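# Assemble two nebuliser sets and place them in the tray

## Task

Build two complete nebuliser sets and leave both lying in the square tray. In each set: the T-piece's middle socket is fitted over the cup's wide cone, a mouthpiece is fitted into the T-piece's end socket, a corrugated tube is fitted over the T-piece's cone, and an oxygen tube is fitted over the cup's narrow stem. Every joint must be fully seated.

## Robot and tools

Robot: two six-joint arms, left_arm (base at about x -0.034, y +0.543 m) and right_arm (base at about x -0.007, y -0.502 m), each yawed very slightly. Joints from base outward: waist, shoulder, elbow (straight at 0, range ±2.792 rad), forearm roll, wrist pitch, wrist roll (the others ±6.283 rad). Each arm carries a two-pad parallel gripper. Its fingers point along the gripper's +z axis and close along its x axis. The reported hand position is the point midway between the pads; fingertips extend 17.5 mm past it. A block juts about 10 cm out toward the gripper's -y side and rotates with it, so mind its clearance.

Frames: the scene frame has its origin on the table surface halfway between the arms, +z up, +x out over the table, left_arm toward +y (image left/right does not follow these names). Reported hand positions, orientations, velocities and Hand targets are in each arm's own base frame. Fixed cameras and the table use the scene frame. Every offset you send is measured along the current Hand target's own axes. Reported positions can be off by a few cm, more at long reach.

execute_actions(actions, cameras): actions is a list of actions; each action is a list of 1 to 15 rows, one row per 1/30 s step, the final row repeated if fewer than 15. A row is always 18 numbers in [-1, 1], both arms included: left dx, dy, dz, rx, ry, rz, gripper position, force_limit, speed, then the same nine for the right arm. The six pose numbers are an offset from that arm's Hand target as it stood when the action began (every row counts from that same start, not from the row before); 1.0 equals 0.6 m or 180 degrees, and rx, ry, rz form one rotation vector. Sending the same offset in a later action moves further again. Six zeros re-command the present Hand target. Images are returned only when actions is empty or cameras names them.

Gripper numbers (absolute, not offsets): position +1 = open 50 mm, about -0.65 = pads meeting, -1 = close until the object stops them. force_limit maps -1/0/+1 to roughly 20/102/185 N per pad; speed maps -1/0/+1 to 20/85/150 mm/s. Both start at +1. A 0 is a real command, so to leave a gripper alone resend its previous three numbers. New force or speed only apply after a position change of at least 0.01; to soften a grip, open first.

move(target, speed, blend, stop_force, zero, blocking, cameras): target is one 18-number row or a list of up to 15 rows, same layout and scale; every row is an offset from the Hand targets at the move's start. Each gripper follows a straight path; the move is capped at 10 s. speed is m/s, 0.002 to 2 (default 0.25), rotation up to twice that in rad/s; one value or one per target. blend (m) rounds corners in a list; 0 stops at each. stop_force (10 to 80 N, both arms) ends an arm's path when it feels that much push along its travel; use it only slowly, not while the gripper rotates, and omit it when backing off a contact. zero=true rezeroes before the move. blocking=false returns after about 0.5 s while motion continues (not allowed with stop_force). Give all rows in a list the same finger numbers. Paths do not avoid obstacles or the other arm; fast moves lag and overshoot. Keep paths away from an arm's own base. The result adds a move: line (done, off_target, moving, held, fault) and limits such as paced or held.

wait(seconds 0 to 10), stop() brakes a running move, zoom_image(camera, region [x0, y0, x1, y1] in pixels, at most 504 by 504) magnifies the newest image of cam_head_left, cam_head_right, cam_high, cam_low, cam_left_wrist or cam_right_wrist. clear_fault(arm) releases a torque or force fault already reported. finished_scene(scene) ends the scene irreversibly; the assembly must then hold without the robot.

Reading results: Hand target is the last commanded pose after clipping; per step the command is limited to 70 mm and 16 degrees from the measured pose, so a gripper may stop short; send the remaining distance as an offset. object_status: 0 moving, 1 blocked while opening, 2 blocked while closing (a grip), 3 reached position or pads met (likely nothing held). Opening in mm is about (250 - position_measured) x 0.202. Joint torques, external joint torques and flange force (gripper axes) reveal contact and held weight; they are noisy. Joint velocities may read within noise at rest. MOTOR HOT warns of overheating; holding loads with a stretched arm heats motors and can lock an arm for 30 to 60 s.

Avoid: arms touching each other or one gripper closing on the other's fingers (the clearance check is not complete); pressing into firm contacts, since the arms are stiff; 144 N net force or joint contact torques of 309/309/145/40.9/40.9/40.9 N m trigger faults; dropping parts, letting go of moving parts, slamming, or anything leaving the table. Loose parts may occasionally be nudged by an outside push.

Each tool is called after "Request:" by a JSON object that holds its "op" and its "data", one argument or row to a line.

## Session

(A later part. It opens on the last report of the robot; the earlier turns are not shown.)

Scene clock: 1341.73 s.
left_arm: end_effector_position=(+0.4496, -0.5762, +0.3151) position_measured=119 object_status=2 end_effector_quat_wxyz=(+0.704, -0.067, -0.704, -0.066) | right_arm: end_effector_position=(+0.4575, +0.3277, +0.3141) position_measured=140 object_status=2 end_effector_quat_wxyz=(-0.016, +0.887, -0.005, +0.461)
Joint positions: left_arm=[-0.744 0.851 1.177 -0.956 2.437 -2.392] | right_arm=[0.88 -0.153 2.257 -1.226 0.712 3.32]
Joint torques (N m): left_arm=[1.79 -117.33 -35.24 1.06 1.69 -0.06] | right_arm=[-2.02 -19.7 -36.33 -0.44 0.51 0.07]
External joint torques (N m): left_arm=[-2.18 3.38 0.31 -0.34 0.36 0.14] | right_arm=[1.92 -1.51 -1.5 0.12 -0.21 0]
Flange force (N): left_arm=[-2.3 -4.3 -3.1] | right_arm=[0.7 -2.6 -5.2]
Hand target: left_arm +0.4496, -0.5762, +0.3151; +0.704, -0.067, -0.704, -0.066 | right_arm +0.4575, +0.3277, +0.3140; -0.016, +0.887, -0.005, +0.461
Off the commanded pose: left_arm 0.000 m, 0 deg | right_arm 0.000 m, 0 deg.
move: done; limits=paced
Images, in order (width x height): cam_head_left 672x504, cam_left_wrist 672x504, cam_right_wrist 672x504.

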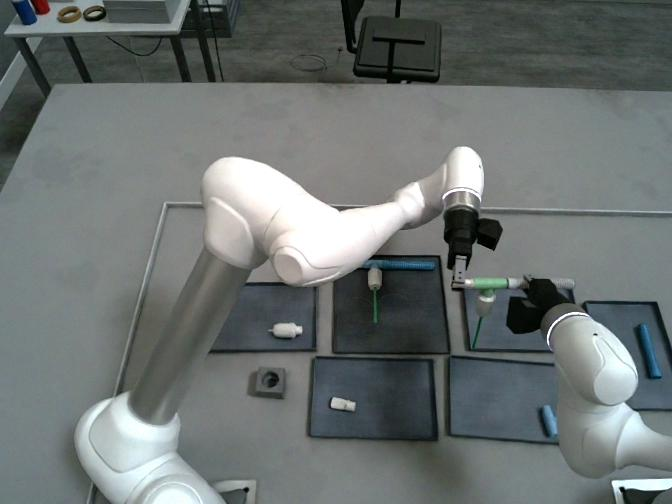

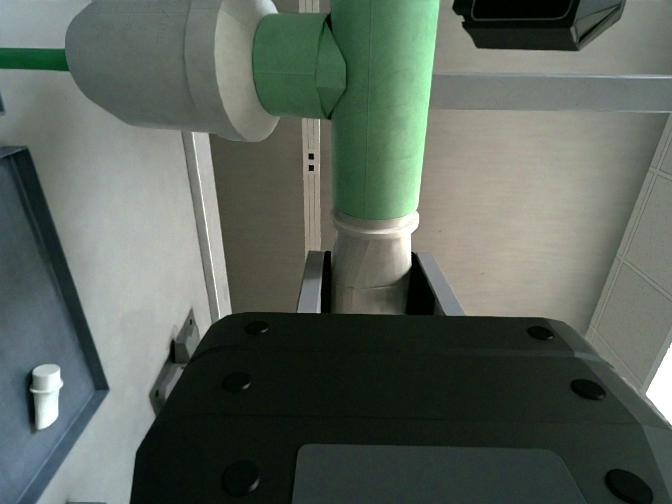

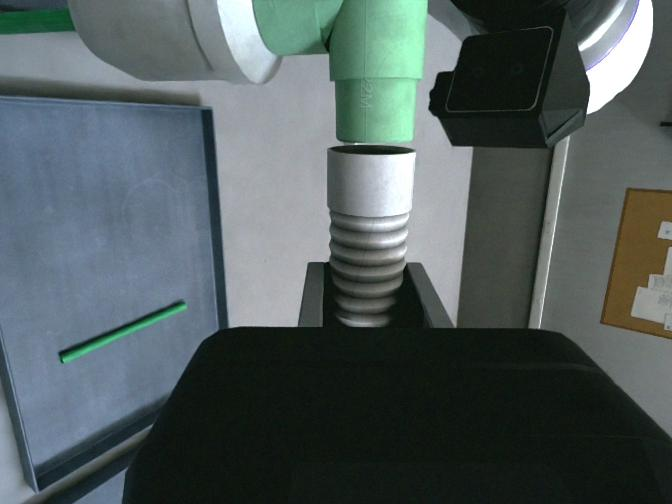

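Request:
{"op": "move", "data": {
  "target": [0,0,0,0,0,0,-1,-0.3,-0.6,0.0014,0.0098,-0.0067,0,0,0,-1,-0.2,-0.4],
  "speed": 0.1,
  "cameras": ["cam_right_wrist","cam_head_left","cam_head_right"]
}}

Request:
{"op": "zoom_image", "data": {
  "camera": "cam_right_wrist",
  "region": [270, 40, 480, 280]
}}

Request:
{"op": "zoom_image", "data": {
  "camera": "cam_head_left",
  "region": [450, 260, 530, 310]
}}

Scene clock: 1369.90 s.
left_arm: end_effector_position=(+0.4496, -0.5762, +0.3151) position_measured=119 object_status=2 end_effector_quat_wxyz=(+0.704, -0.067, -0.704, -0.066) | right_arm: end_effector_position=(+0.4547, +0.3217, +0.3168) position_measured=140 object_status=2 end_effector_quat_wxyz=(-0.016, +0.887, -0.005, +0.461)
Joint positions: left_arm=[-0.744 0.851 1.177 -0.956 2.437 -2.392] | right_arm=[0.876 -0.167 2.263 -1.217 0.711 3.305]
Joint torques (N m): left_arm=[1.66 -117.31 -35.3 1.07 1.72 -0.03] | right_arm=[-2.18 -18.26 -36.55 -0.37 0.45 0.07]
External joint torques (N m): left_arm=[-1.47 3.24 0.35 -0.32 0.34 0.1] | right_arm=[2.2 -1.62 -1.46 0.09 -0.2 -0.01]
Flange force (N): left_arm=[-2.2 -3.6 -3.2] | right_arm=[0.2 -2.9 -5.8]
Hand target: left_arm +0.4496, -0.5762, +0.3151; +0.704, -0.067, -0.704, -0.066 | right_arm +0.4547, +0.3217, +0.3168; -0.016, +0.887, -0.005, +0.461
Off the commanded pose: left_arm 0.000 m, 0 deg | right_arm 0.000 m, 0 deg.
move: done
Images, in order (width x height): cam_head_left 672x504, cam_head_right 672x504, cam_right_wrist 672x504.

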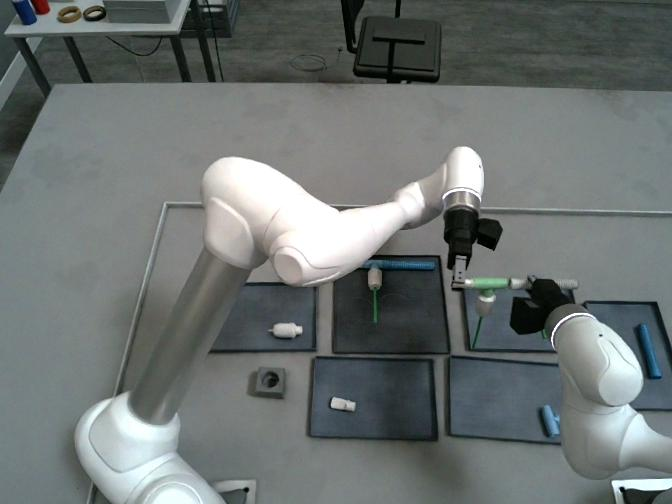

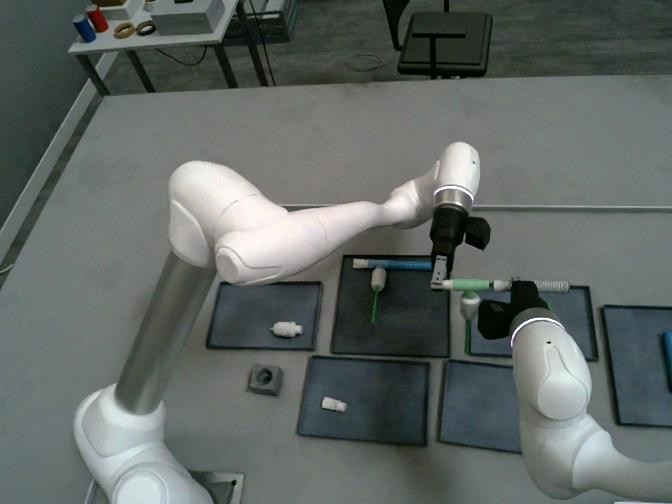

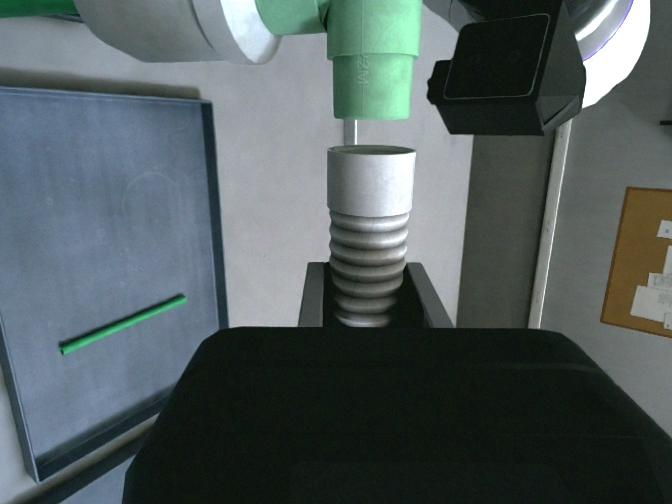

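Scaled by 2.100 from the camera's 672x504 image, which has a finer 960x720 frame.

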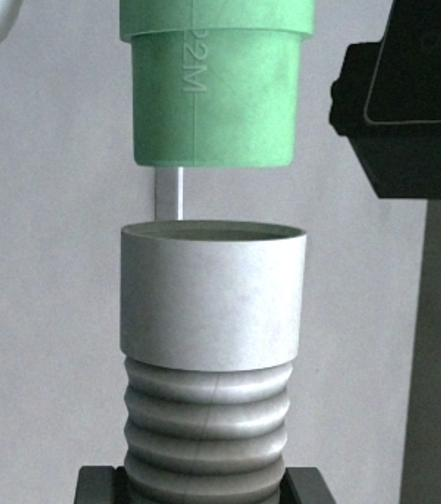

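Scaled by 6.300 from the camera's 672x504 image, which has a finer 960x720 frame.

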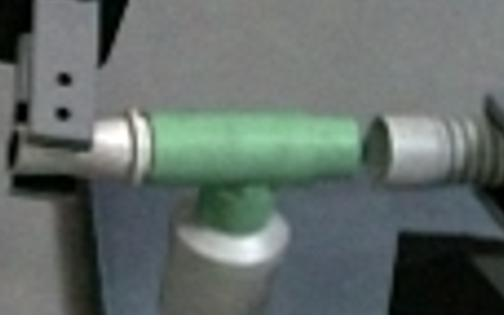

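Request:
{"op": "move", "data": {
  "target": [0,0,0,0,0,0,-1,-0.3,-0.6,0,-0.0767,0,0,0,0,-1,-0.2,-0.4],
  "speed": 0.02,
  "stop_force": 58,
  "cameras": ["cam_right_wrist","cam_left_wrist"]
}}

Request:
{"op": "zoom_image", "data": {
  "camera": "cam_right_wrist",
  "region": [270, 40, 480, 280]
}}

Request:
{"op": "zoom_image", "data": {
  "camera": "cam_left_wrist",
  "region": [290, 80, 470, 260]
}}

Scene clock: 1381.60 s.
left_arm: end_effector_position=(+0.4496, -0.5762, +0.3151) position_measured=119 object_status=2 end_effector_quat_wxyz=(+0.704, -0.067, -0.704, -0.066) | right_arm: end_effector_position=(+0.4546, +0.3363, +0.3172) position_measured=140 object_status=2 end_effector_quat_wxyz=(-0.016, +0.887, -0.005, +0.461)
Joint positions: left_arm=[-0.744 0.851 1.177 -0.956 2.437 -2.392] | right_arm=[0.9 -0.146 2.244 -1.217 0.73 3.321]
Joint torques (N m): left_arm=[-30.2 -111.4 -47 -7.95 -12.77 0.69] | right_arm=[29.67 -11.62 -59.99 -2.26 -20.68 0.36]
External joint torques (N m): left_arm=[29.43 -1.95 12.34 8.65 14.8 -0.62] | right_arm=[-29.73 -10.7 22.07 1.94 20.99 -0.3]
Flange force (N): left_arm=[-3.4 62.3 7.0] | right_arm=[3.7 65.1 -9.2]
Hand target: left_arm +0.4496, -0.5762, +0.3151; +0.704, -0.067, -0.704, -0.066 | right_arm +0.4546, +0.3363, +0.3172; -0.016, +0.887, -0.005, +0.461 (not the last commanded pose)
Off the commanded pose: left_arm 0.000 m, 0 deg | right_arm 0.031 m, 0 deg.
move: contact (right_arm)
Images, in order (width x height): cam_left_wrist 672x504, cam_right_wrist 672x504.

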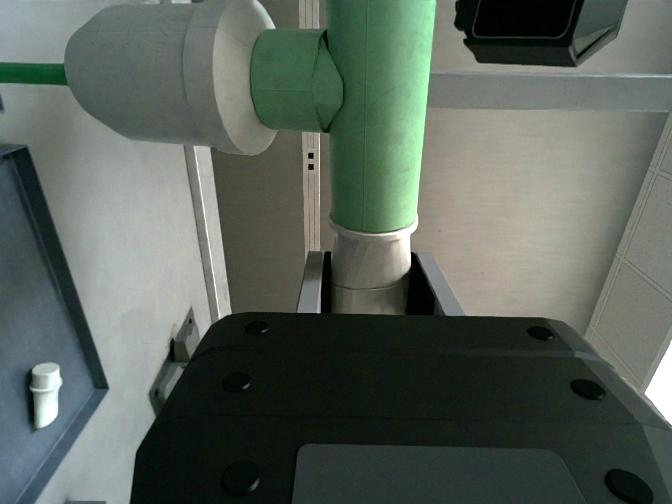

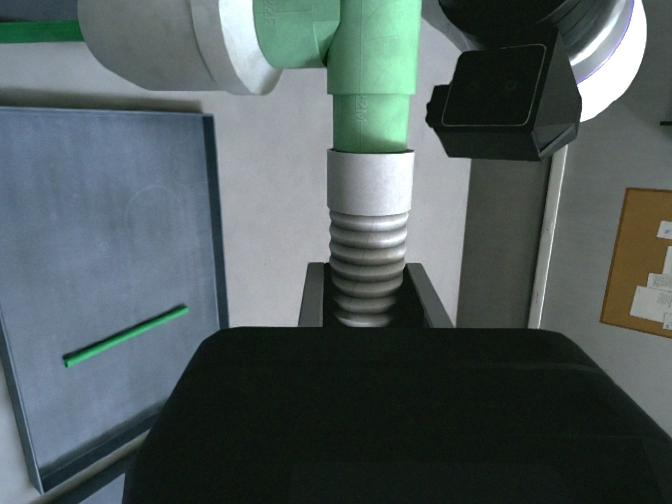

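Scaled by 2.100 from the camera's 672x504 image, which has a finer 960x720 frame.

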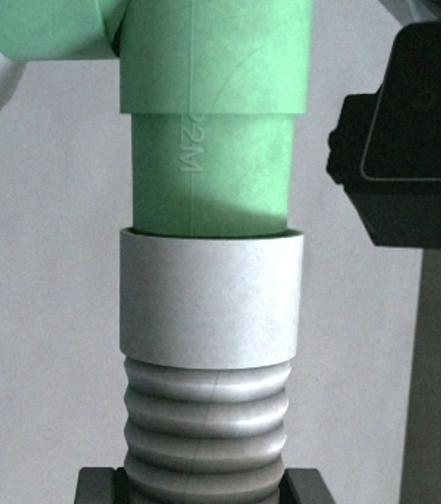

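Scaled by 2.800 from the camera's 672x504 image, which has a finer 960x720 frame.

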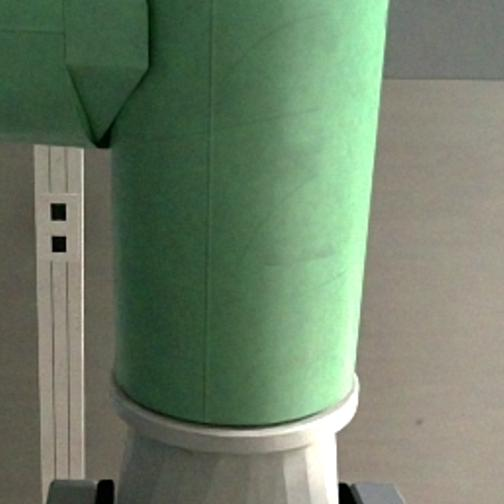

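Request:
{"op": "move", "data": {
  "target": [0,0,0,0,0,0,-1,-0.3,-0.6,0,-0.045,0,0,0,0,-1,-0.2,-0.4],
  "speed": 0.015,
  "stop_force": 32,
  "cameras": ["cam_right_wrist","cam_left_wrist"]
}}

Request:
{"op": "zoom_image", "data": {
  "camera": "cam_right_wrist",
  "region": [270, 40, 480, 280]
}}

Request:
{"op": "zoom_image", "data": {
  "camera": "cam_left_wrist",
  "region": [290, 80, 470, 260]
}}

Scene clock: 1388.10 s.
left_arm: end_effector_position=(+0.4497, -0.5762, +0.3151) position_measured=119 object_status=2 end_effector_quat_wxyz=(+0.704, -0.067, -0.704, -0.066) | right_arm: end_effector_position=(+0.4545, +0.3510, +0.3176) position_measured=140 object_status=2 end_effector_quat_wxyz=(-0.016, +0.887, -0.005, +0.461)
Joint positions: left_arm=[-0.744 0.851 1.177 -0.956 2.437 -2.392] | right_arm=[0.923 -0.124 2.226 -1.215 0.748 3.335]
Joint torques (N m): left_arm=[-43 -121.89 -59.76 -15.52 -16.3 1.89] | right_arm=[49.68 2.51 -57.86 -0.94 -32.54 -1.45]
External joint torques (N m): left_arm=[43.2 8.02 24.83 16.27 18.36 -1.81] | right_arm=[-49.69 -27.13 20.08 0.6 32.89 1.51]
Flange force (N): left_arm=[-22.2 96.6 18.2] | right_arm=[24.3 100.2 -16.4]
Hand target: left_arm +0.4496, -0.5762, +0.3151; +0.704, -0.067, -0.704, -0.066 | right_arm +0.4545, +0.3509, +0.3177; -0.016, +0.887, -0.005, +0.461 (not the last commanded pose)
Off the commanded pose: left_arm 0.000 m, 0 deg | right_arm 0.012 m, 0 deg.
move: contact (right_arm)
Images, in order (width x height): cam_left_wrist 672x504, cam_right_wrist 672x504.

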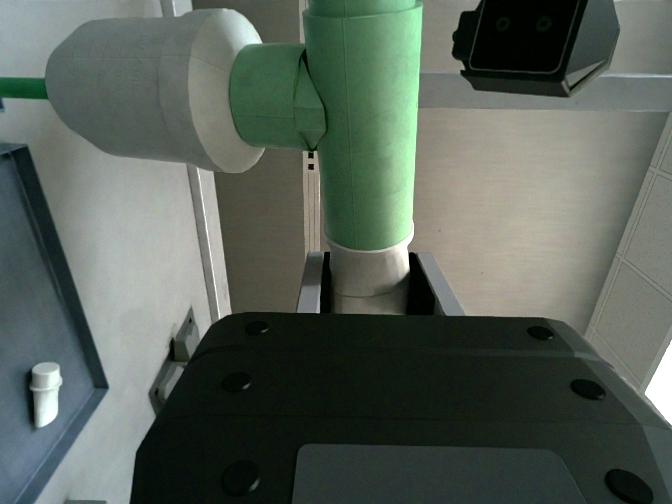

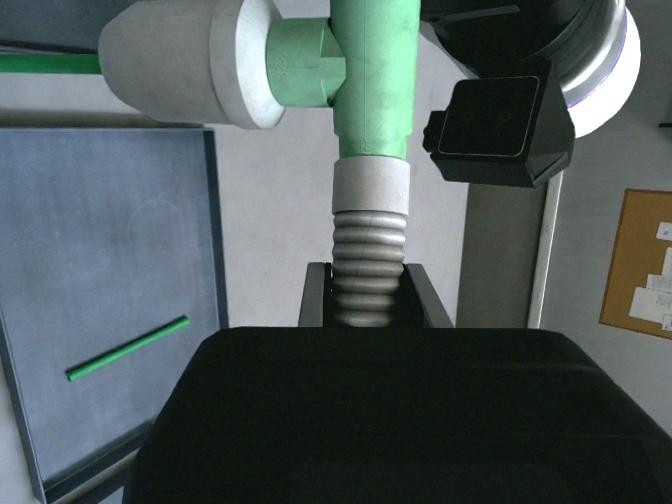

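Scaled by 2.100 from the camera's 672x504 image, which has a finer 960x720 frame.

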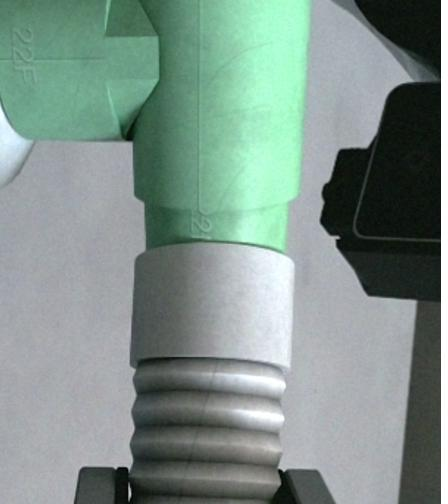

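Scaled by 2.800 from the camera's 672x504 image, which has a finer 960x720 frame.

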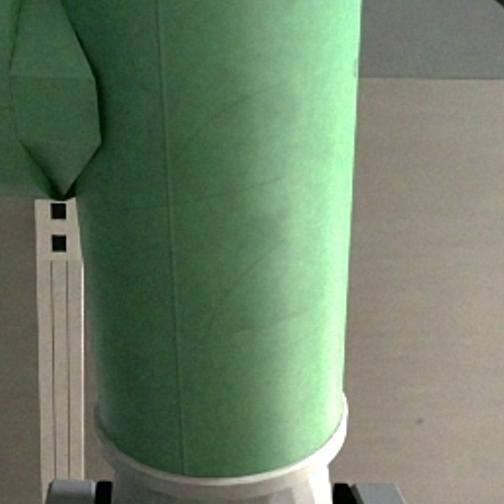

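Request:
{"op": "move", "data": {
  "target": [0,0,0,0,0,0,-1,-0.3,-0.6,0,0.004,0,0,0,0,-1,-0.2,-0.4],
  "speed": 0.03,
  "cameras": ["cam_right_wrist","cam_left_wrist","cam_head_left","cam_low","cam_head_right"]
}}

Request:
{"op": "zoom_image", "data": {
  "camera": "cam_head_left",
  "region": [450, 255, 550, 335]
}}

Request:
{"op": "zoom_image", "data": {
  "camera": "cam_low",
  "region": [60, 90, 220, 210]
}}

Request:
{"op": "zoom_image", "data": {
  "camera": "cam_right_wrist",
  "region": [270, 40, 480, 340]
}}

Scene clock: 1397.27 s.
left_arm: end_effector_position=(+0.4495, -0.5763, +0.3151) position_measured=119 object_status=2 end_effector_quat_wxyz=(+0.704, -0.067, -0.704, -0.066) | right_arm: end_effector_position=(+0.4546, +0.3486, +0.3176) position_measured=140 object_status=2 end_effector_quat_wxyz=(-0.016, +0.887, -0.005, +0.461)
Joint positions: left_arm=[-0.745 0.851 1.177 -0.956 2.437 -2.392] | right_arm=[0.92 -0.128 2.229 -1.216 0.746 3.333]
Joint torques (N m): left_arm=[-18.37 -125.58 -50.38 -8.38 -5.35 1.6] | right_arm=[24.74 -5.25 -40.4 0.68 -16.17 -1.23]
External joint torques (N m): left_arm=[18.25 11.46 15.42 9.12 7.41 -1.53] | right_arm=[-24.88 -18.71 2.58 -1.03 16.51 1.3]
Flange force (N): left_arm=[-19.9 44.3 10.6] | right_arm=[20.7 47.8 -12.7]
Hand target: left_arm +0.4496, -0.5762, +0.3151; +0.704, -0.067, -0.704, -0.066 | right_arm +0.4546, +0.3485, +0.3176; -0.016, +0.887, -0.005, +0.461
Off the commanded pose: left_arm 0.000 m, 0 deg | right_arm 0.000 m, 0 deg.
move: done
Images, in order (width x height): cam_head_left 672x504, cam_head_right 672x504, cam_low 672x504, cam_left_wrist 672x504, cam_right_wrist 672x504.

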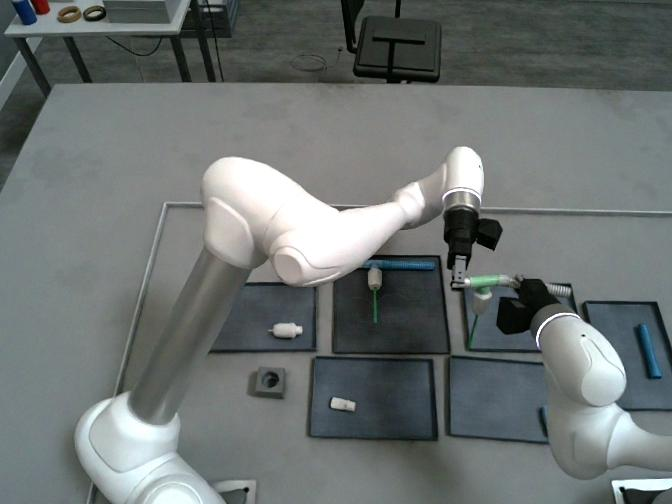

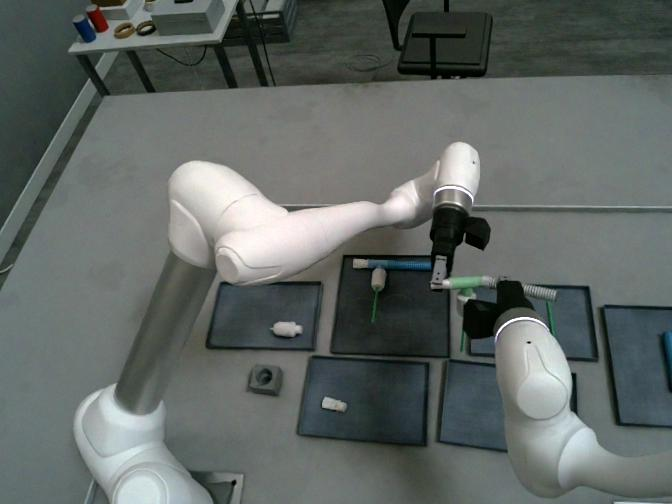

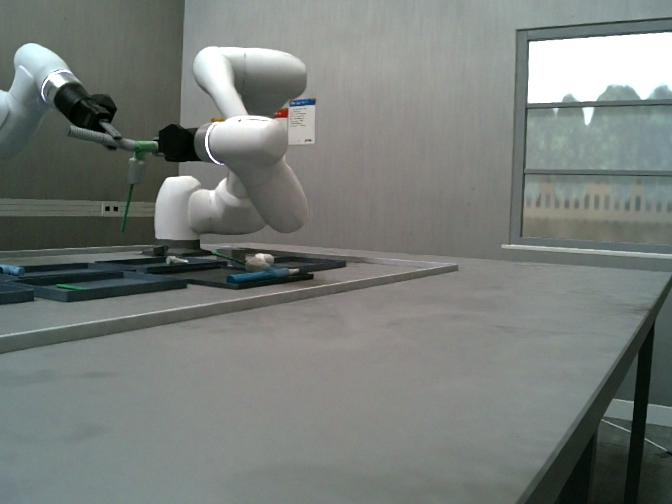

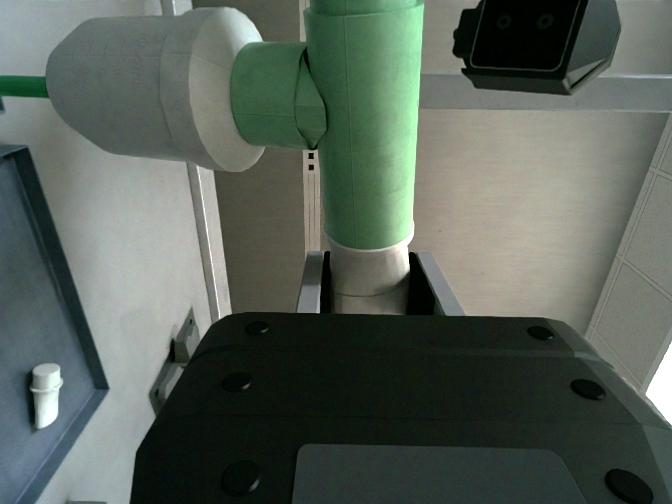

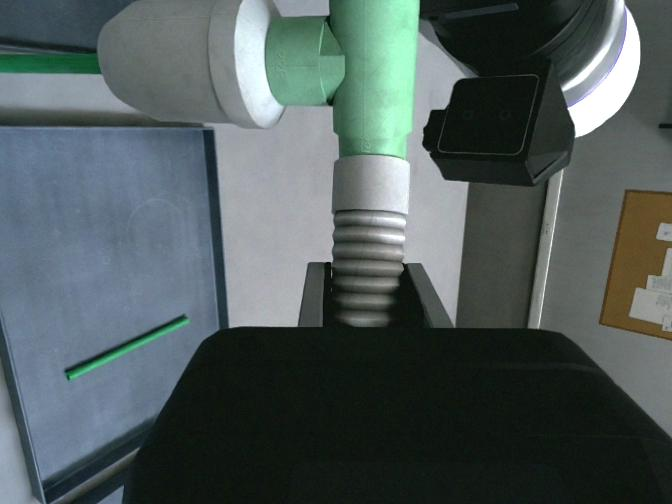

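Scaled by 5.040 from the camera's 672x504 image, which has a finer 960x720 frame.

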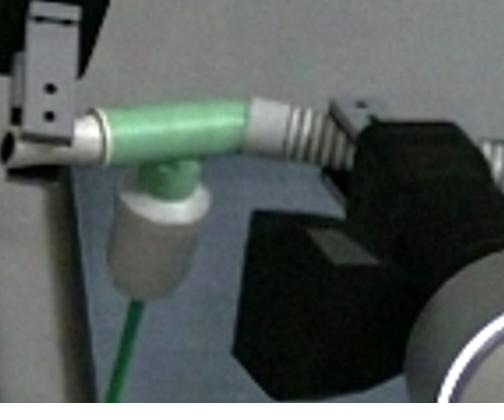

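Scaled by 3.150 from the camera's 672x504 image, which has a finer 960x720 frame.

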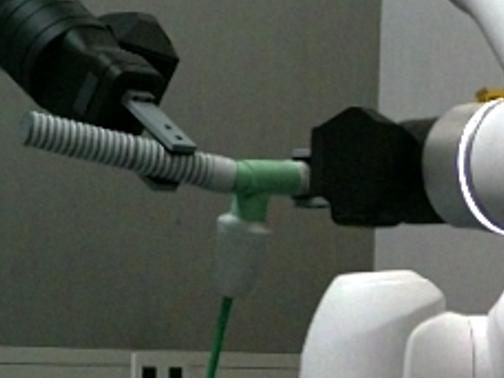

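Scaled by 1.680 from the camera's 672x504 image, which has a finer 960x720 frame.

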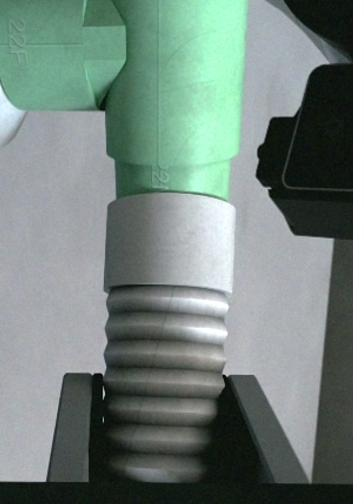

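Request:
{"op": "move", "data": {
  "target": [
    [0,0,0,0,0,0,-1,-0.3,-0.6,0,0.0033,0,0,0,0,-1,-0.2,-0.4],
    [0,0,0,0,0,0,-1,-0.3,-0.6,0.0018,0.0075,0.0147,0.063,0,-0.008,-1,-0.2,-0.4],
    [0,0,0,0,0,0,-1,-0.3,-0.6,0.0035,0.0143,0.0295,0.126,0,-0.016,-1,-0.2,-0.4]
  ],
  "speed": [0.03,0.08,0.08],
  "cameras": ["cam_right_wrist","cam_left_wrist","cam_head_left","cam_low"]
}}

Request:
{"op": "zoom_image", "data": {
  "camera": "cam_head_left",
  "region": [450, 255, 550, 335]
}}

Request:
{"op": "zoom_image", "data": {
  "camera": "cam_low",
  "region": [60, 90, 220, 210]
}}

Scene clock: 1473.97 s.
left_arm: end_effector_position=(+0.4496, -0.5762, +0.3151) position_measured=119 object_status=2 end_effector_quat_wxyz=(+0.704, -0.067, -0.704, -0.066) | right_arm: end_effector_position=(+0.4703, +0.3403, +0.3091) position_measured=140 object_status=2 end_effector_quat_wxyz=(-0.178, +0.867, +0.108, +0.452)
Joint positions: left_arm=[-0.744 0.851 1.177 -0.956 2.437 -2.392] | right_arm=[0.617 -0.228 2.353 -1.525 0.1 3.41]
Joint torques (N m): left_arm=[2.58 -123.44 -37.68 -0.31 3.43 0.7] | right_arm=[-2.61 -7.15 -30.49 -0.19 0.57 -0.14]
External joint torques (N m): left_arm=[-3.7 9.42 2.76 1 -1.39 -0.62] | right_arm=[2.58 -6.71 -7.55 0.15 -0.56 0.2]
Flange force (N): left_arm=[-9.9 -6.1 -2.1] | right_arm=[0.0 0.0 0.0]
Hand target: left_arm +0.4496, -0.5762, +0.3151; +0.704, -0.067, -0.704, -0.066 | right_arm +0.4703, +0.3403, +0.3089; -0.179, +0.867, +0.108, +0.453
Off the commanded pose: left_arm 0.000 m, 0 deg | right_arm 0.000 m, 0 deg.
move: done
Images, in order (width x height): cam_head_left 672x504, cam_low 672x504, cam_left_wrist 672x504, cam_right_wrist 672x504.

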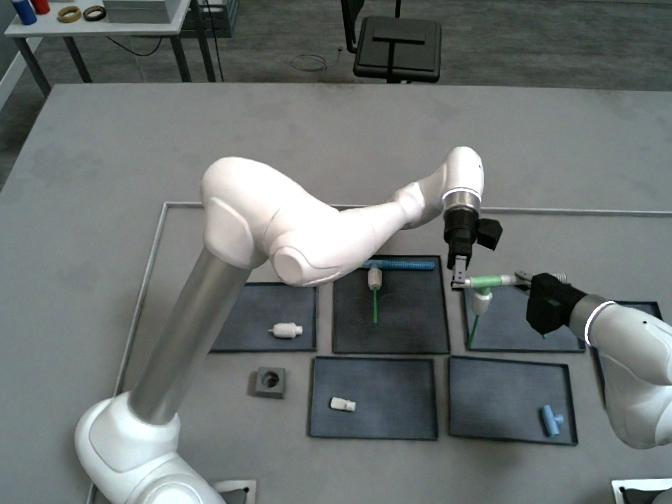

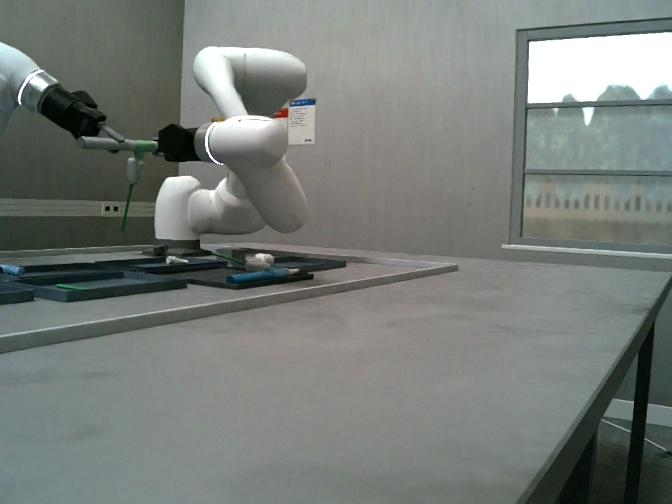

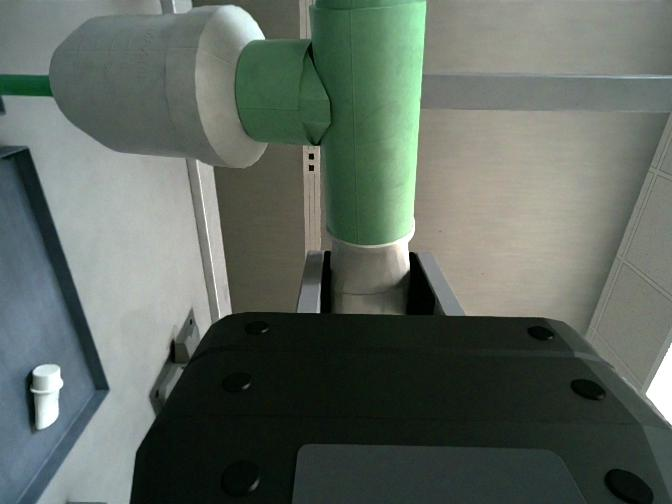

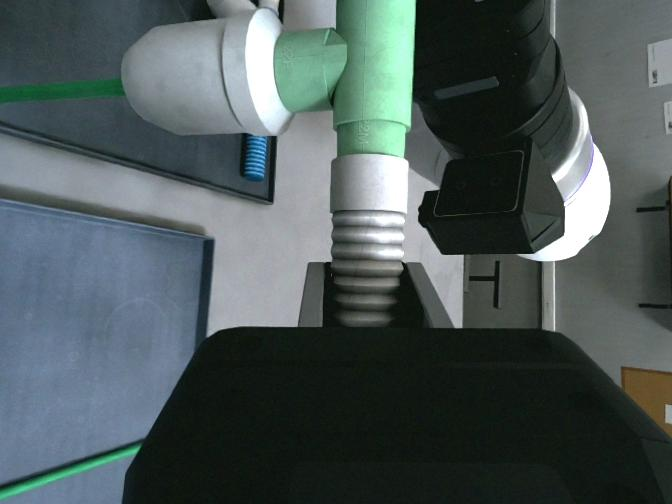

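Scaled by 5.040 from the camera's 672x504 image, which has a finer 960x720 frame.

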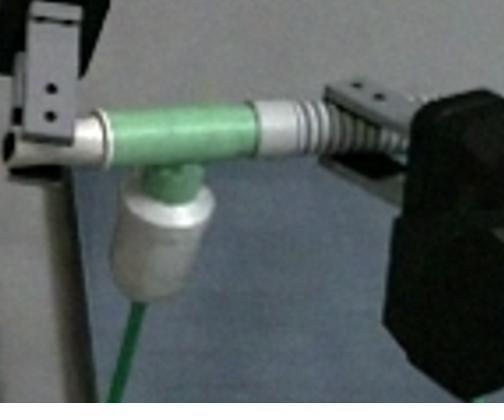

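Scaled by 3.150 from the camera's 672x504 image, which has a finer 960x720 frame.

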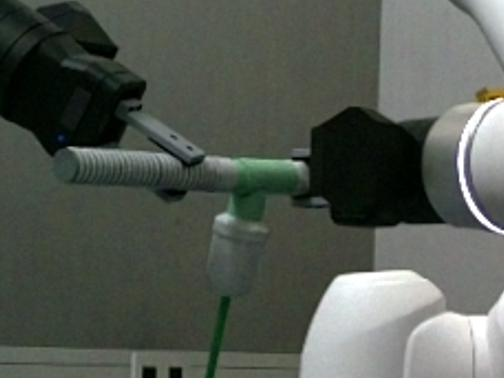

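Request:
{"op": "move", "data": {
  "target": [0,0,0,0,0,0,-1,-0.3,-0.6,0,0,0,0,0,0,0.2,-0.2,-1],
  "speed": 0.03,
  "cameras": ["cam_right_wrist","cam_left_wrist","cam_low"]
}}

Request:
{"op": "zoom_image", "data": {
  "camera": "cam_right_wrist",
  "region": [270, 40, 480, 340]
}}

Request:
{"op": "zoom_image", "data": {
  "camera": "cam_low",
  "region": [60, 90, 220, 210]
}}

Scene clock: 1513.00 s.
left_arm: end_effector_position=(+0.4496, -0.5762, +0.3151) position_measured=119 object_status=2 end_effector_quat_wxyz=(+0.704, -0.067, -0.704, -0.066) | right_arm: end_effector_position=(+0.4702, +0.3403, +0.3089) position_measured=123 object_status=3 end_effector_quat_wxyz=(-0.178, +0.867, +0.108, +0.452)
Joint positions: left_arm=[-0.744 0.851 1.177 -0.956 2.437 -2.392] | right_arm=[0.617 -0.228 2.353 -1.525 0.1 3.41]
Joint torques (N m): left_arm=[1.46 -117.29 -35.21 1.04 1.78 -0.02] | right_arm=[-2.13 -11.86 -36.5 -0.16 0.12 0.07]
External joint torques (N m): left_arm=[-2.27 3.32 0.25 -0.33 0.27 0.1] | right_arm=[2.09 -1.59 -1.43 0.13 -0.12 -0.01]
Flange force (N): left_arm=[-2.2 -4.5 -3.0] | right_arm=[0.0 0.0 0.0]
Hand target: left_arm +0.4496, -0.5762, +0.3151; +0.704, -0.067, -0.704, -0.066 | right_arm +0.4703, +0.3403, +0.3090; -0.178, +0.867, +0.108, +0.452
Off the commanded pose: left_arm 0.000 m, 0 deg | right_arm 0.000 m, 0 deg.
move: done
Images, in order (width x height): cam_low 672x504, cam_left_wrist 672x504, cam_right_wrist 672x504.

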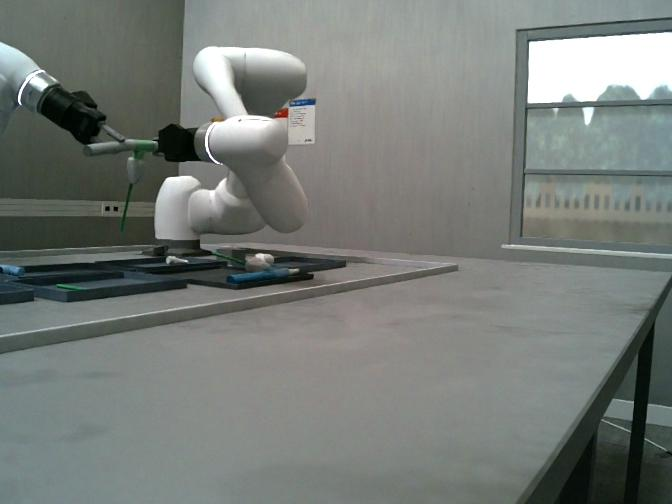

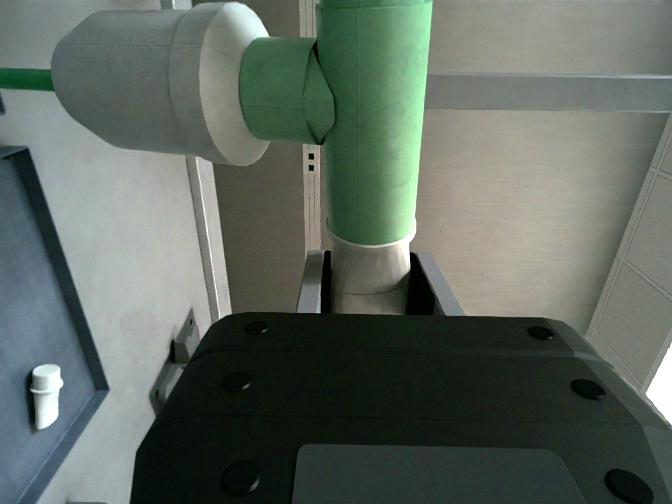

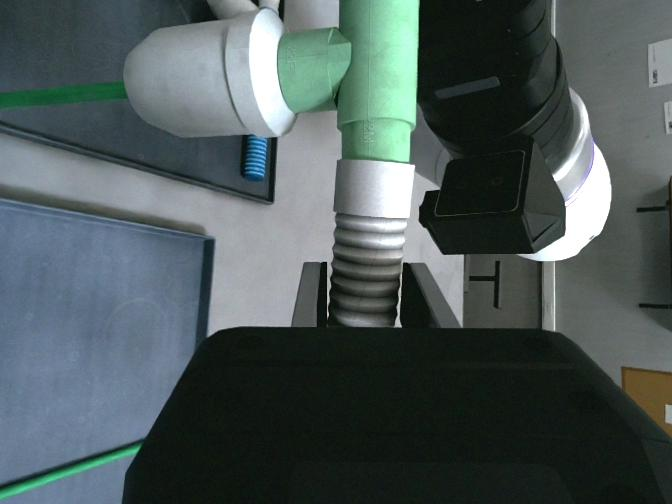

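Scaled by 1.680 from the camera's 672x504 image, which has a finer 960x720 frame.

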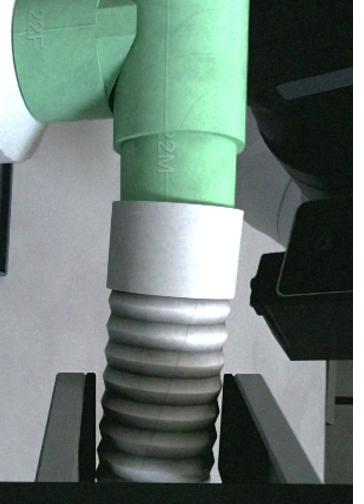

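Scaled by 3.150 from the camera's 672x504 image, which has a finer 960x720 frame.

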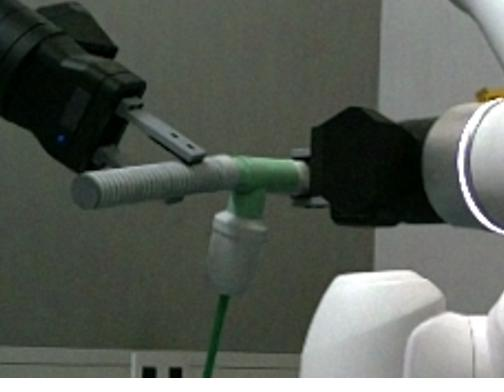

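Request:
{"op": "wait", "data": {
  "seconds": 0,
  "cameras": ["cam_head_left","cam_head_right"]
}}

Request:
{"op": "zoom_image", "data": {
  "camera": "cam_head_left",
  "region": [450, 255, 580, 335]
}}

Request:
{"op": "zoom_image", "data": {
  "camera": "cam_head_right",
  "region": [420, 255, 550, 335]
}}

Scene clock: 1527.73 s.
left_arm: end_effector_position=(+0.4496, -0.5762, +0.3151) position_measured=119 object_status=2 end_effector_quat_wxyz=(+0.704, -0.067, -0.704, -0.066) | right_arm: end_effector_position=(+0.4703, +0.3403, +0.3090) position_measured=123 object_status=3 end_effector_quat_wxyz=(-0.178, +0.867, +0.108, +0.452)
Joint positions: left_arm=[-0.744 0.851 1.177 -0.956 2.437 -2.392] | right_arm=[0.617 -0.228 2.353 -1.525 0.1 3.41]
Joint torques (N m): left_arm=[1.63 -117.53 -35.31 1.03 1.76 -0.02] | right_arm=[-1.89 -11.96 -36.49 -0.14 0.15 0.07]
External joint torques (N m): left_arm=[-1.33 3.77 0.42 -0.27 0.31 0.09] | right_arm=[1.83 -1.73 -1.61 0.11 -0.15 0]
Flange force (N): left_arm=[-2.7 -3.7 -3.7] | right_arm=[0.0 0.0 0.0]
Hand target: left_arm +0.4496, -0.5762, +0.3151; +0.704, -0.067, -0.704, -0.066 | right_arm +0.4703, +0.3403, +0.3090; -0.178, +0.867, +0.108, +0.452
Tool commands: left_gripper/position=-1.0 left_gripper/force_limit=-0.3 left_gripper/speed=-0.6 right_gripper/position=+0.2 right_gripper/force_limit=-0.2 right_gripper/speed=-1.0
Off the commanded pose: left_arm 0.000 m, 0 deg | right_arm 0.000 m, 0 deg.
Images, in order (width x height): cam_head_left 672x504, cam_head_right 672x504.

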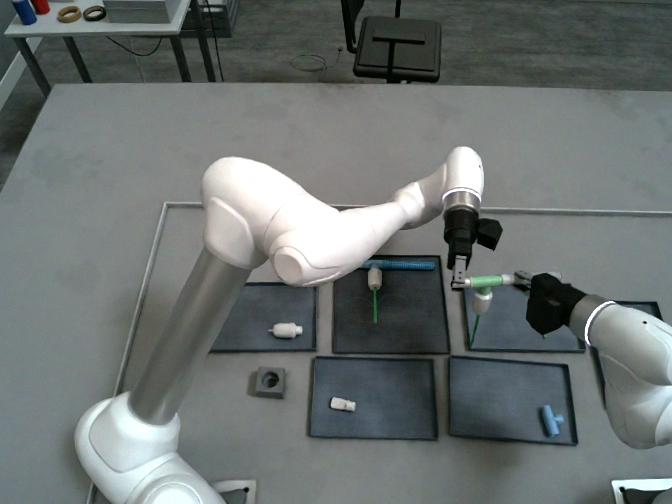

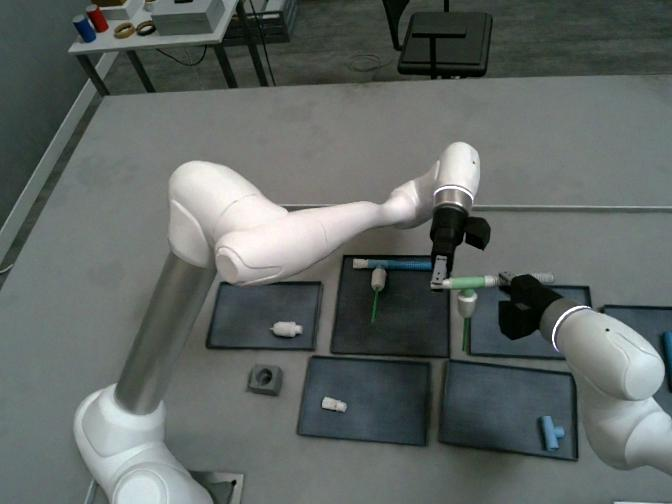

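Scaled by 3.877 from the camera's 672x504 image, which has a finer 960x720 frame.

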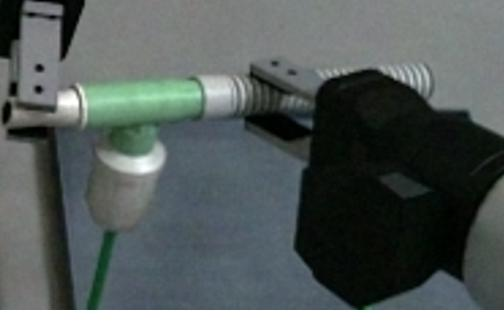

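Scaled by 3.877 from the camera's 672x504 image, which has a finer 960x720 frame.

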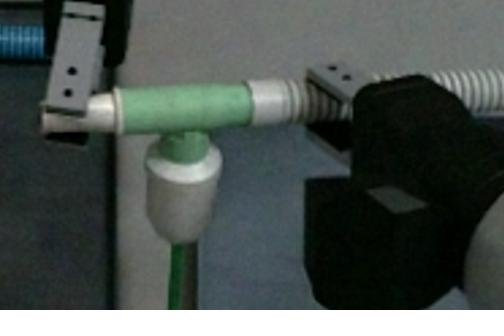

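Request:
{"op": "move", "data": {
  "target": [
    [0,0,0,0,0,0,-1,-0.3,-0.6,0,-0.013,0.0162,-0.0517,0,-0.0046,0.2,-0.2,-1],
    [0,0,0,0,0,0,-1,-0.3,-0.6,0,-0.013,0.0162,-0.0517,0,-0.0046,-1,0.2,-0.8]
  ],
  "speed": [0.06,0.06],
  "cameras": ["cam_right_wrist","cam_left_wrist","cam_head_left","cam_low"]
}}

Request:
{"op": "zoom_image", "data": {
  "camera": "cam_low",
  "region": [60, 90, 220, 210]
}}

Request:
{"op": "zoom_image", "data": {
  "camera": "cam_right_wrist",
  "region": [270, 40, 480, 340]
}}

Scene clock: 1548.47 s.
left_arm: end_effector_position=(+0.4496, -0.5762, +0.3151) position_measured=119 object_status=2 end_effector_quat_wxyz=(+0.704, -0.067, -0.704, -0.066) | right_arm: end_effector_position=(+0.4748, +0.3514, +0.3056) position_measured=140 object_status=2 end_effector_quat_wxyz=(-0.104, +0.878, +0.077, +0.461)
Joint positions: left_arm=[-0.744 0.851 1.177 -0.956 2.437 -2.392] | right_arm=[0.756 -0.171 2.302 -1.378 0.375 3.328]
Joint torques (N m): left_arm=[1.26 -120.65 -37.18 -0.1 2.14 0.39] | right_arm=[-0.45 -14.68 -33.16 -0.04 -0.39 -0.07]
External joint torques (N m): left_arm=[-0.96 6.55 2.16 0.86 -0.07 -0.31] | right_arm=[0.5 -5.09 -4.32 -0.13 0.49 0.13]
Flange force (N): left_arm=[-6.7 -1.8 -2.4] | right_arm=[0.0 0.0 0.0]
Hand target: left_arm +0.4496, -0.5762, +0.3151; +0.704, -0.067, -0.704, -0.066 | right_arm +0.4748, +0.3514, +0.3055; -0.104, +0.878, +0.077, +0.461
Off the commanded pose: left_arm 0.000 m, 0 deg | right_arm 0.000 m, 0 deg.
move: done
Images, in order (width x height): cam_head_left 672x504, cam_low 672x504, cam_left_wrist 672x504, cam_right_wrist 672x504.

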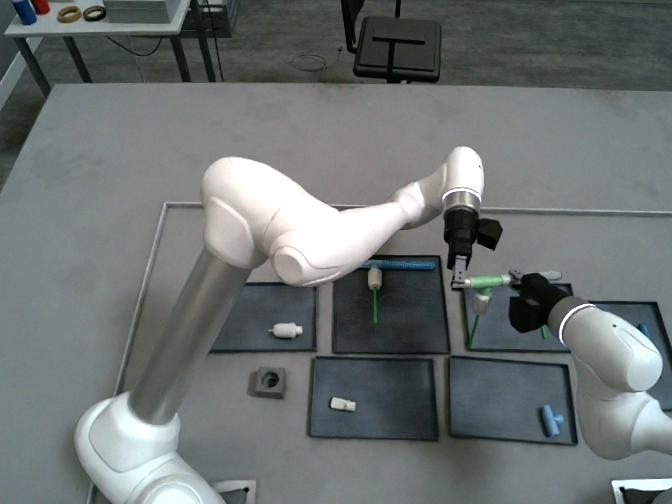

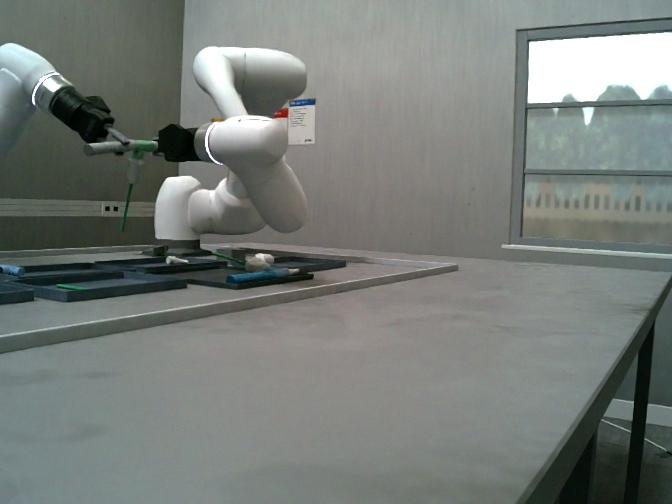

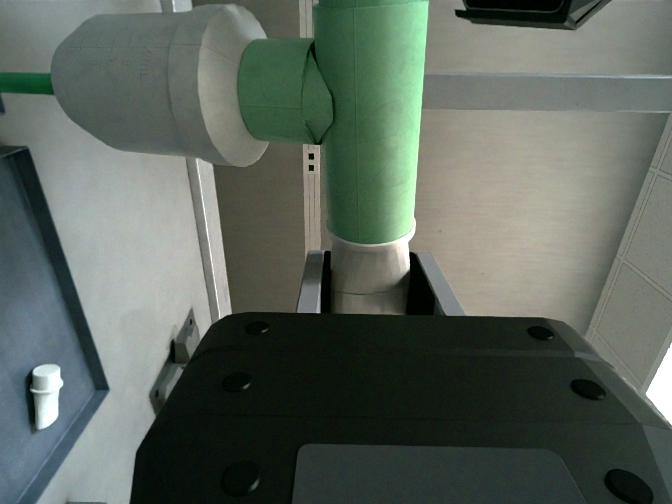

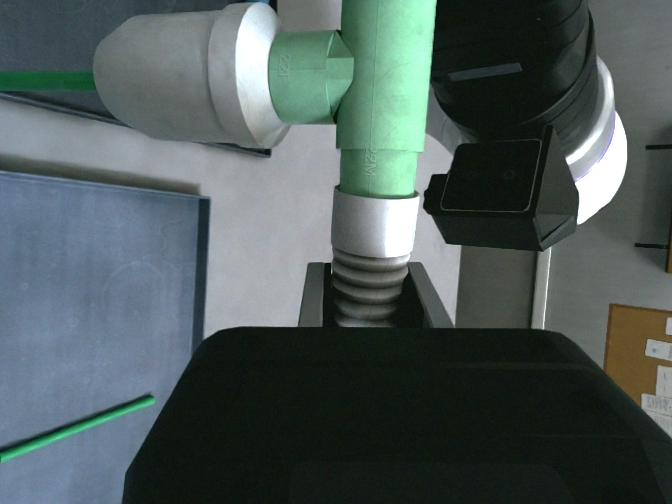

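Scaled by 3.150 from the camera's 672x504 image, which has a finer 960x720 frame.

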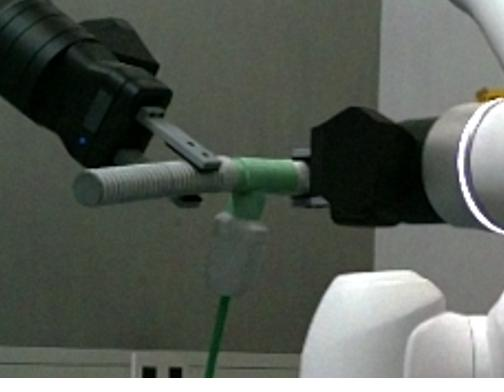

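Scaled by 1.680 from the camera's 672x504 image, which has a finer 960x720 frame.

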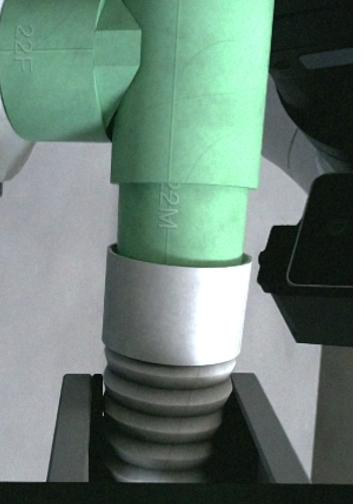

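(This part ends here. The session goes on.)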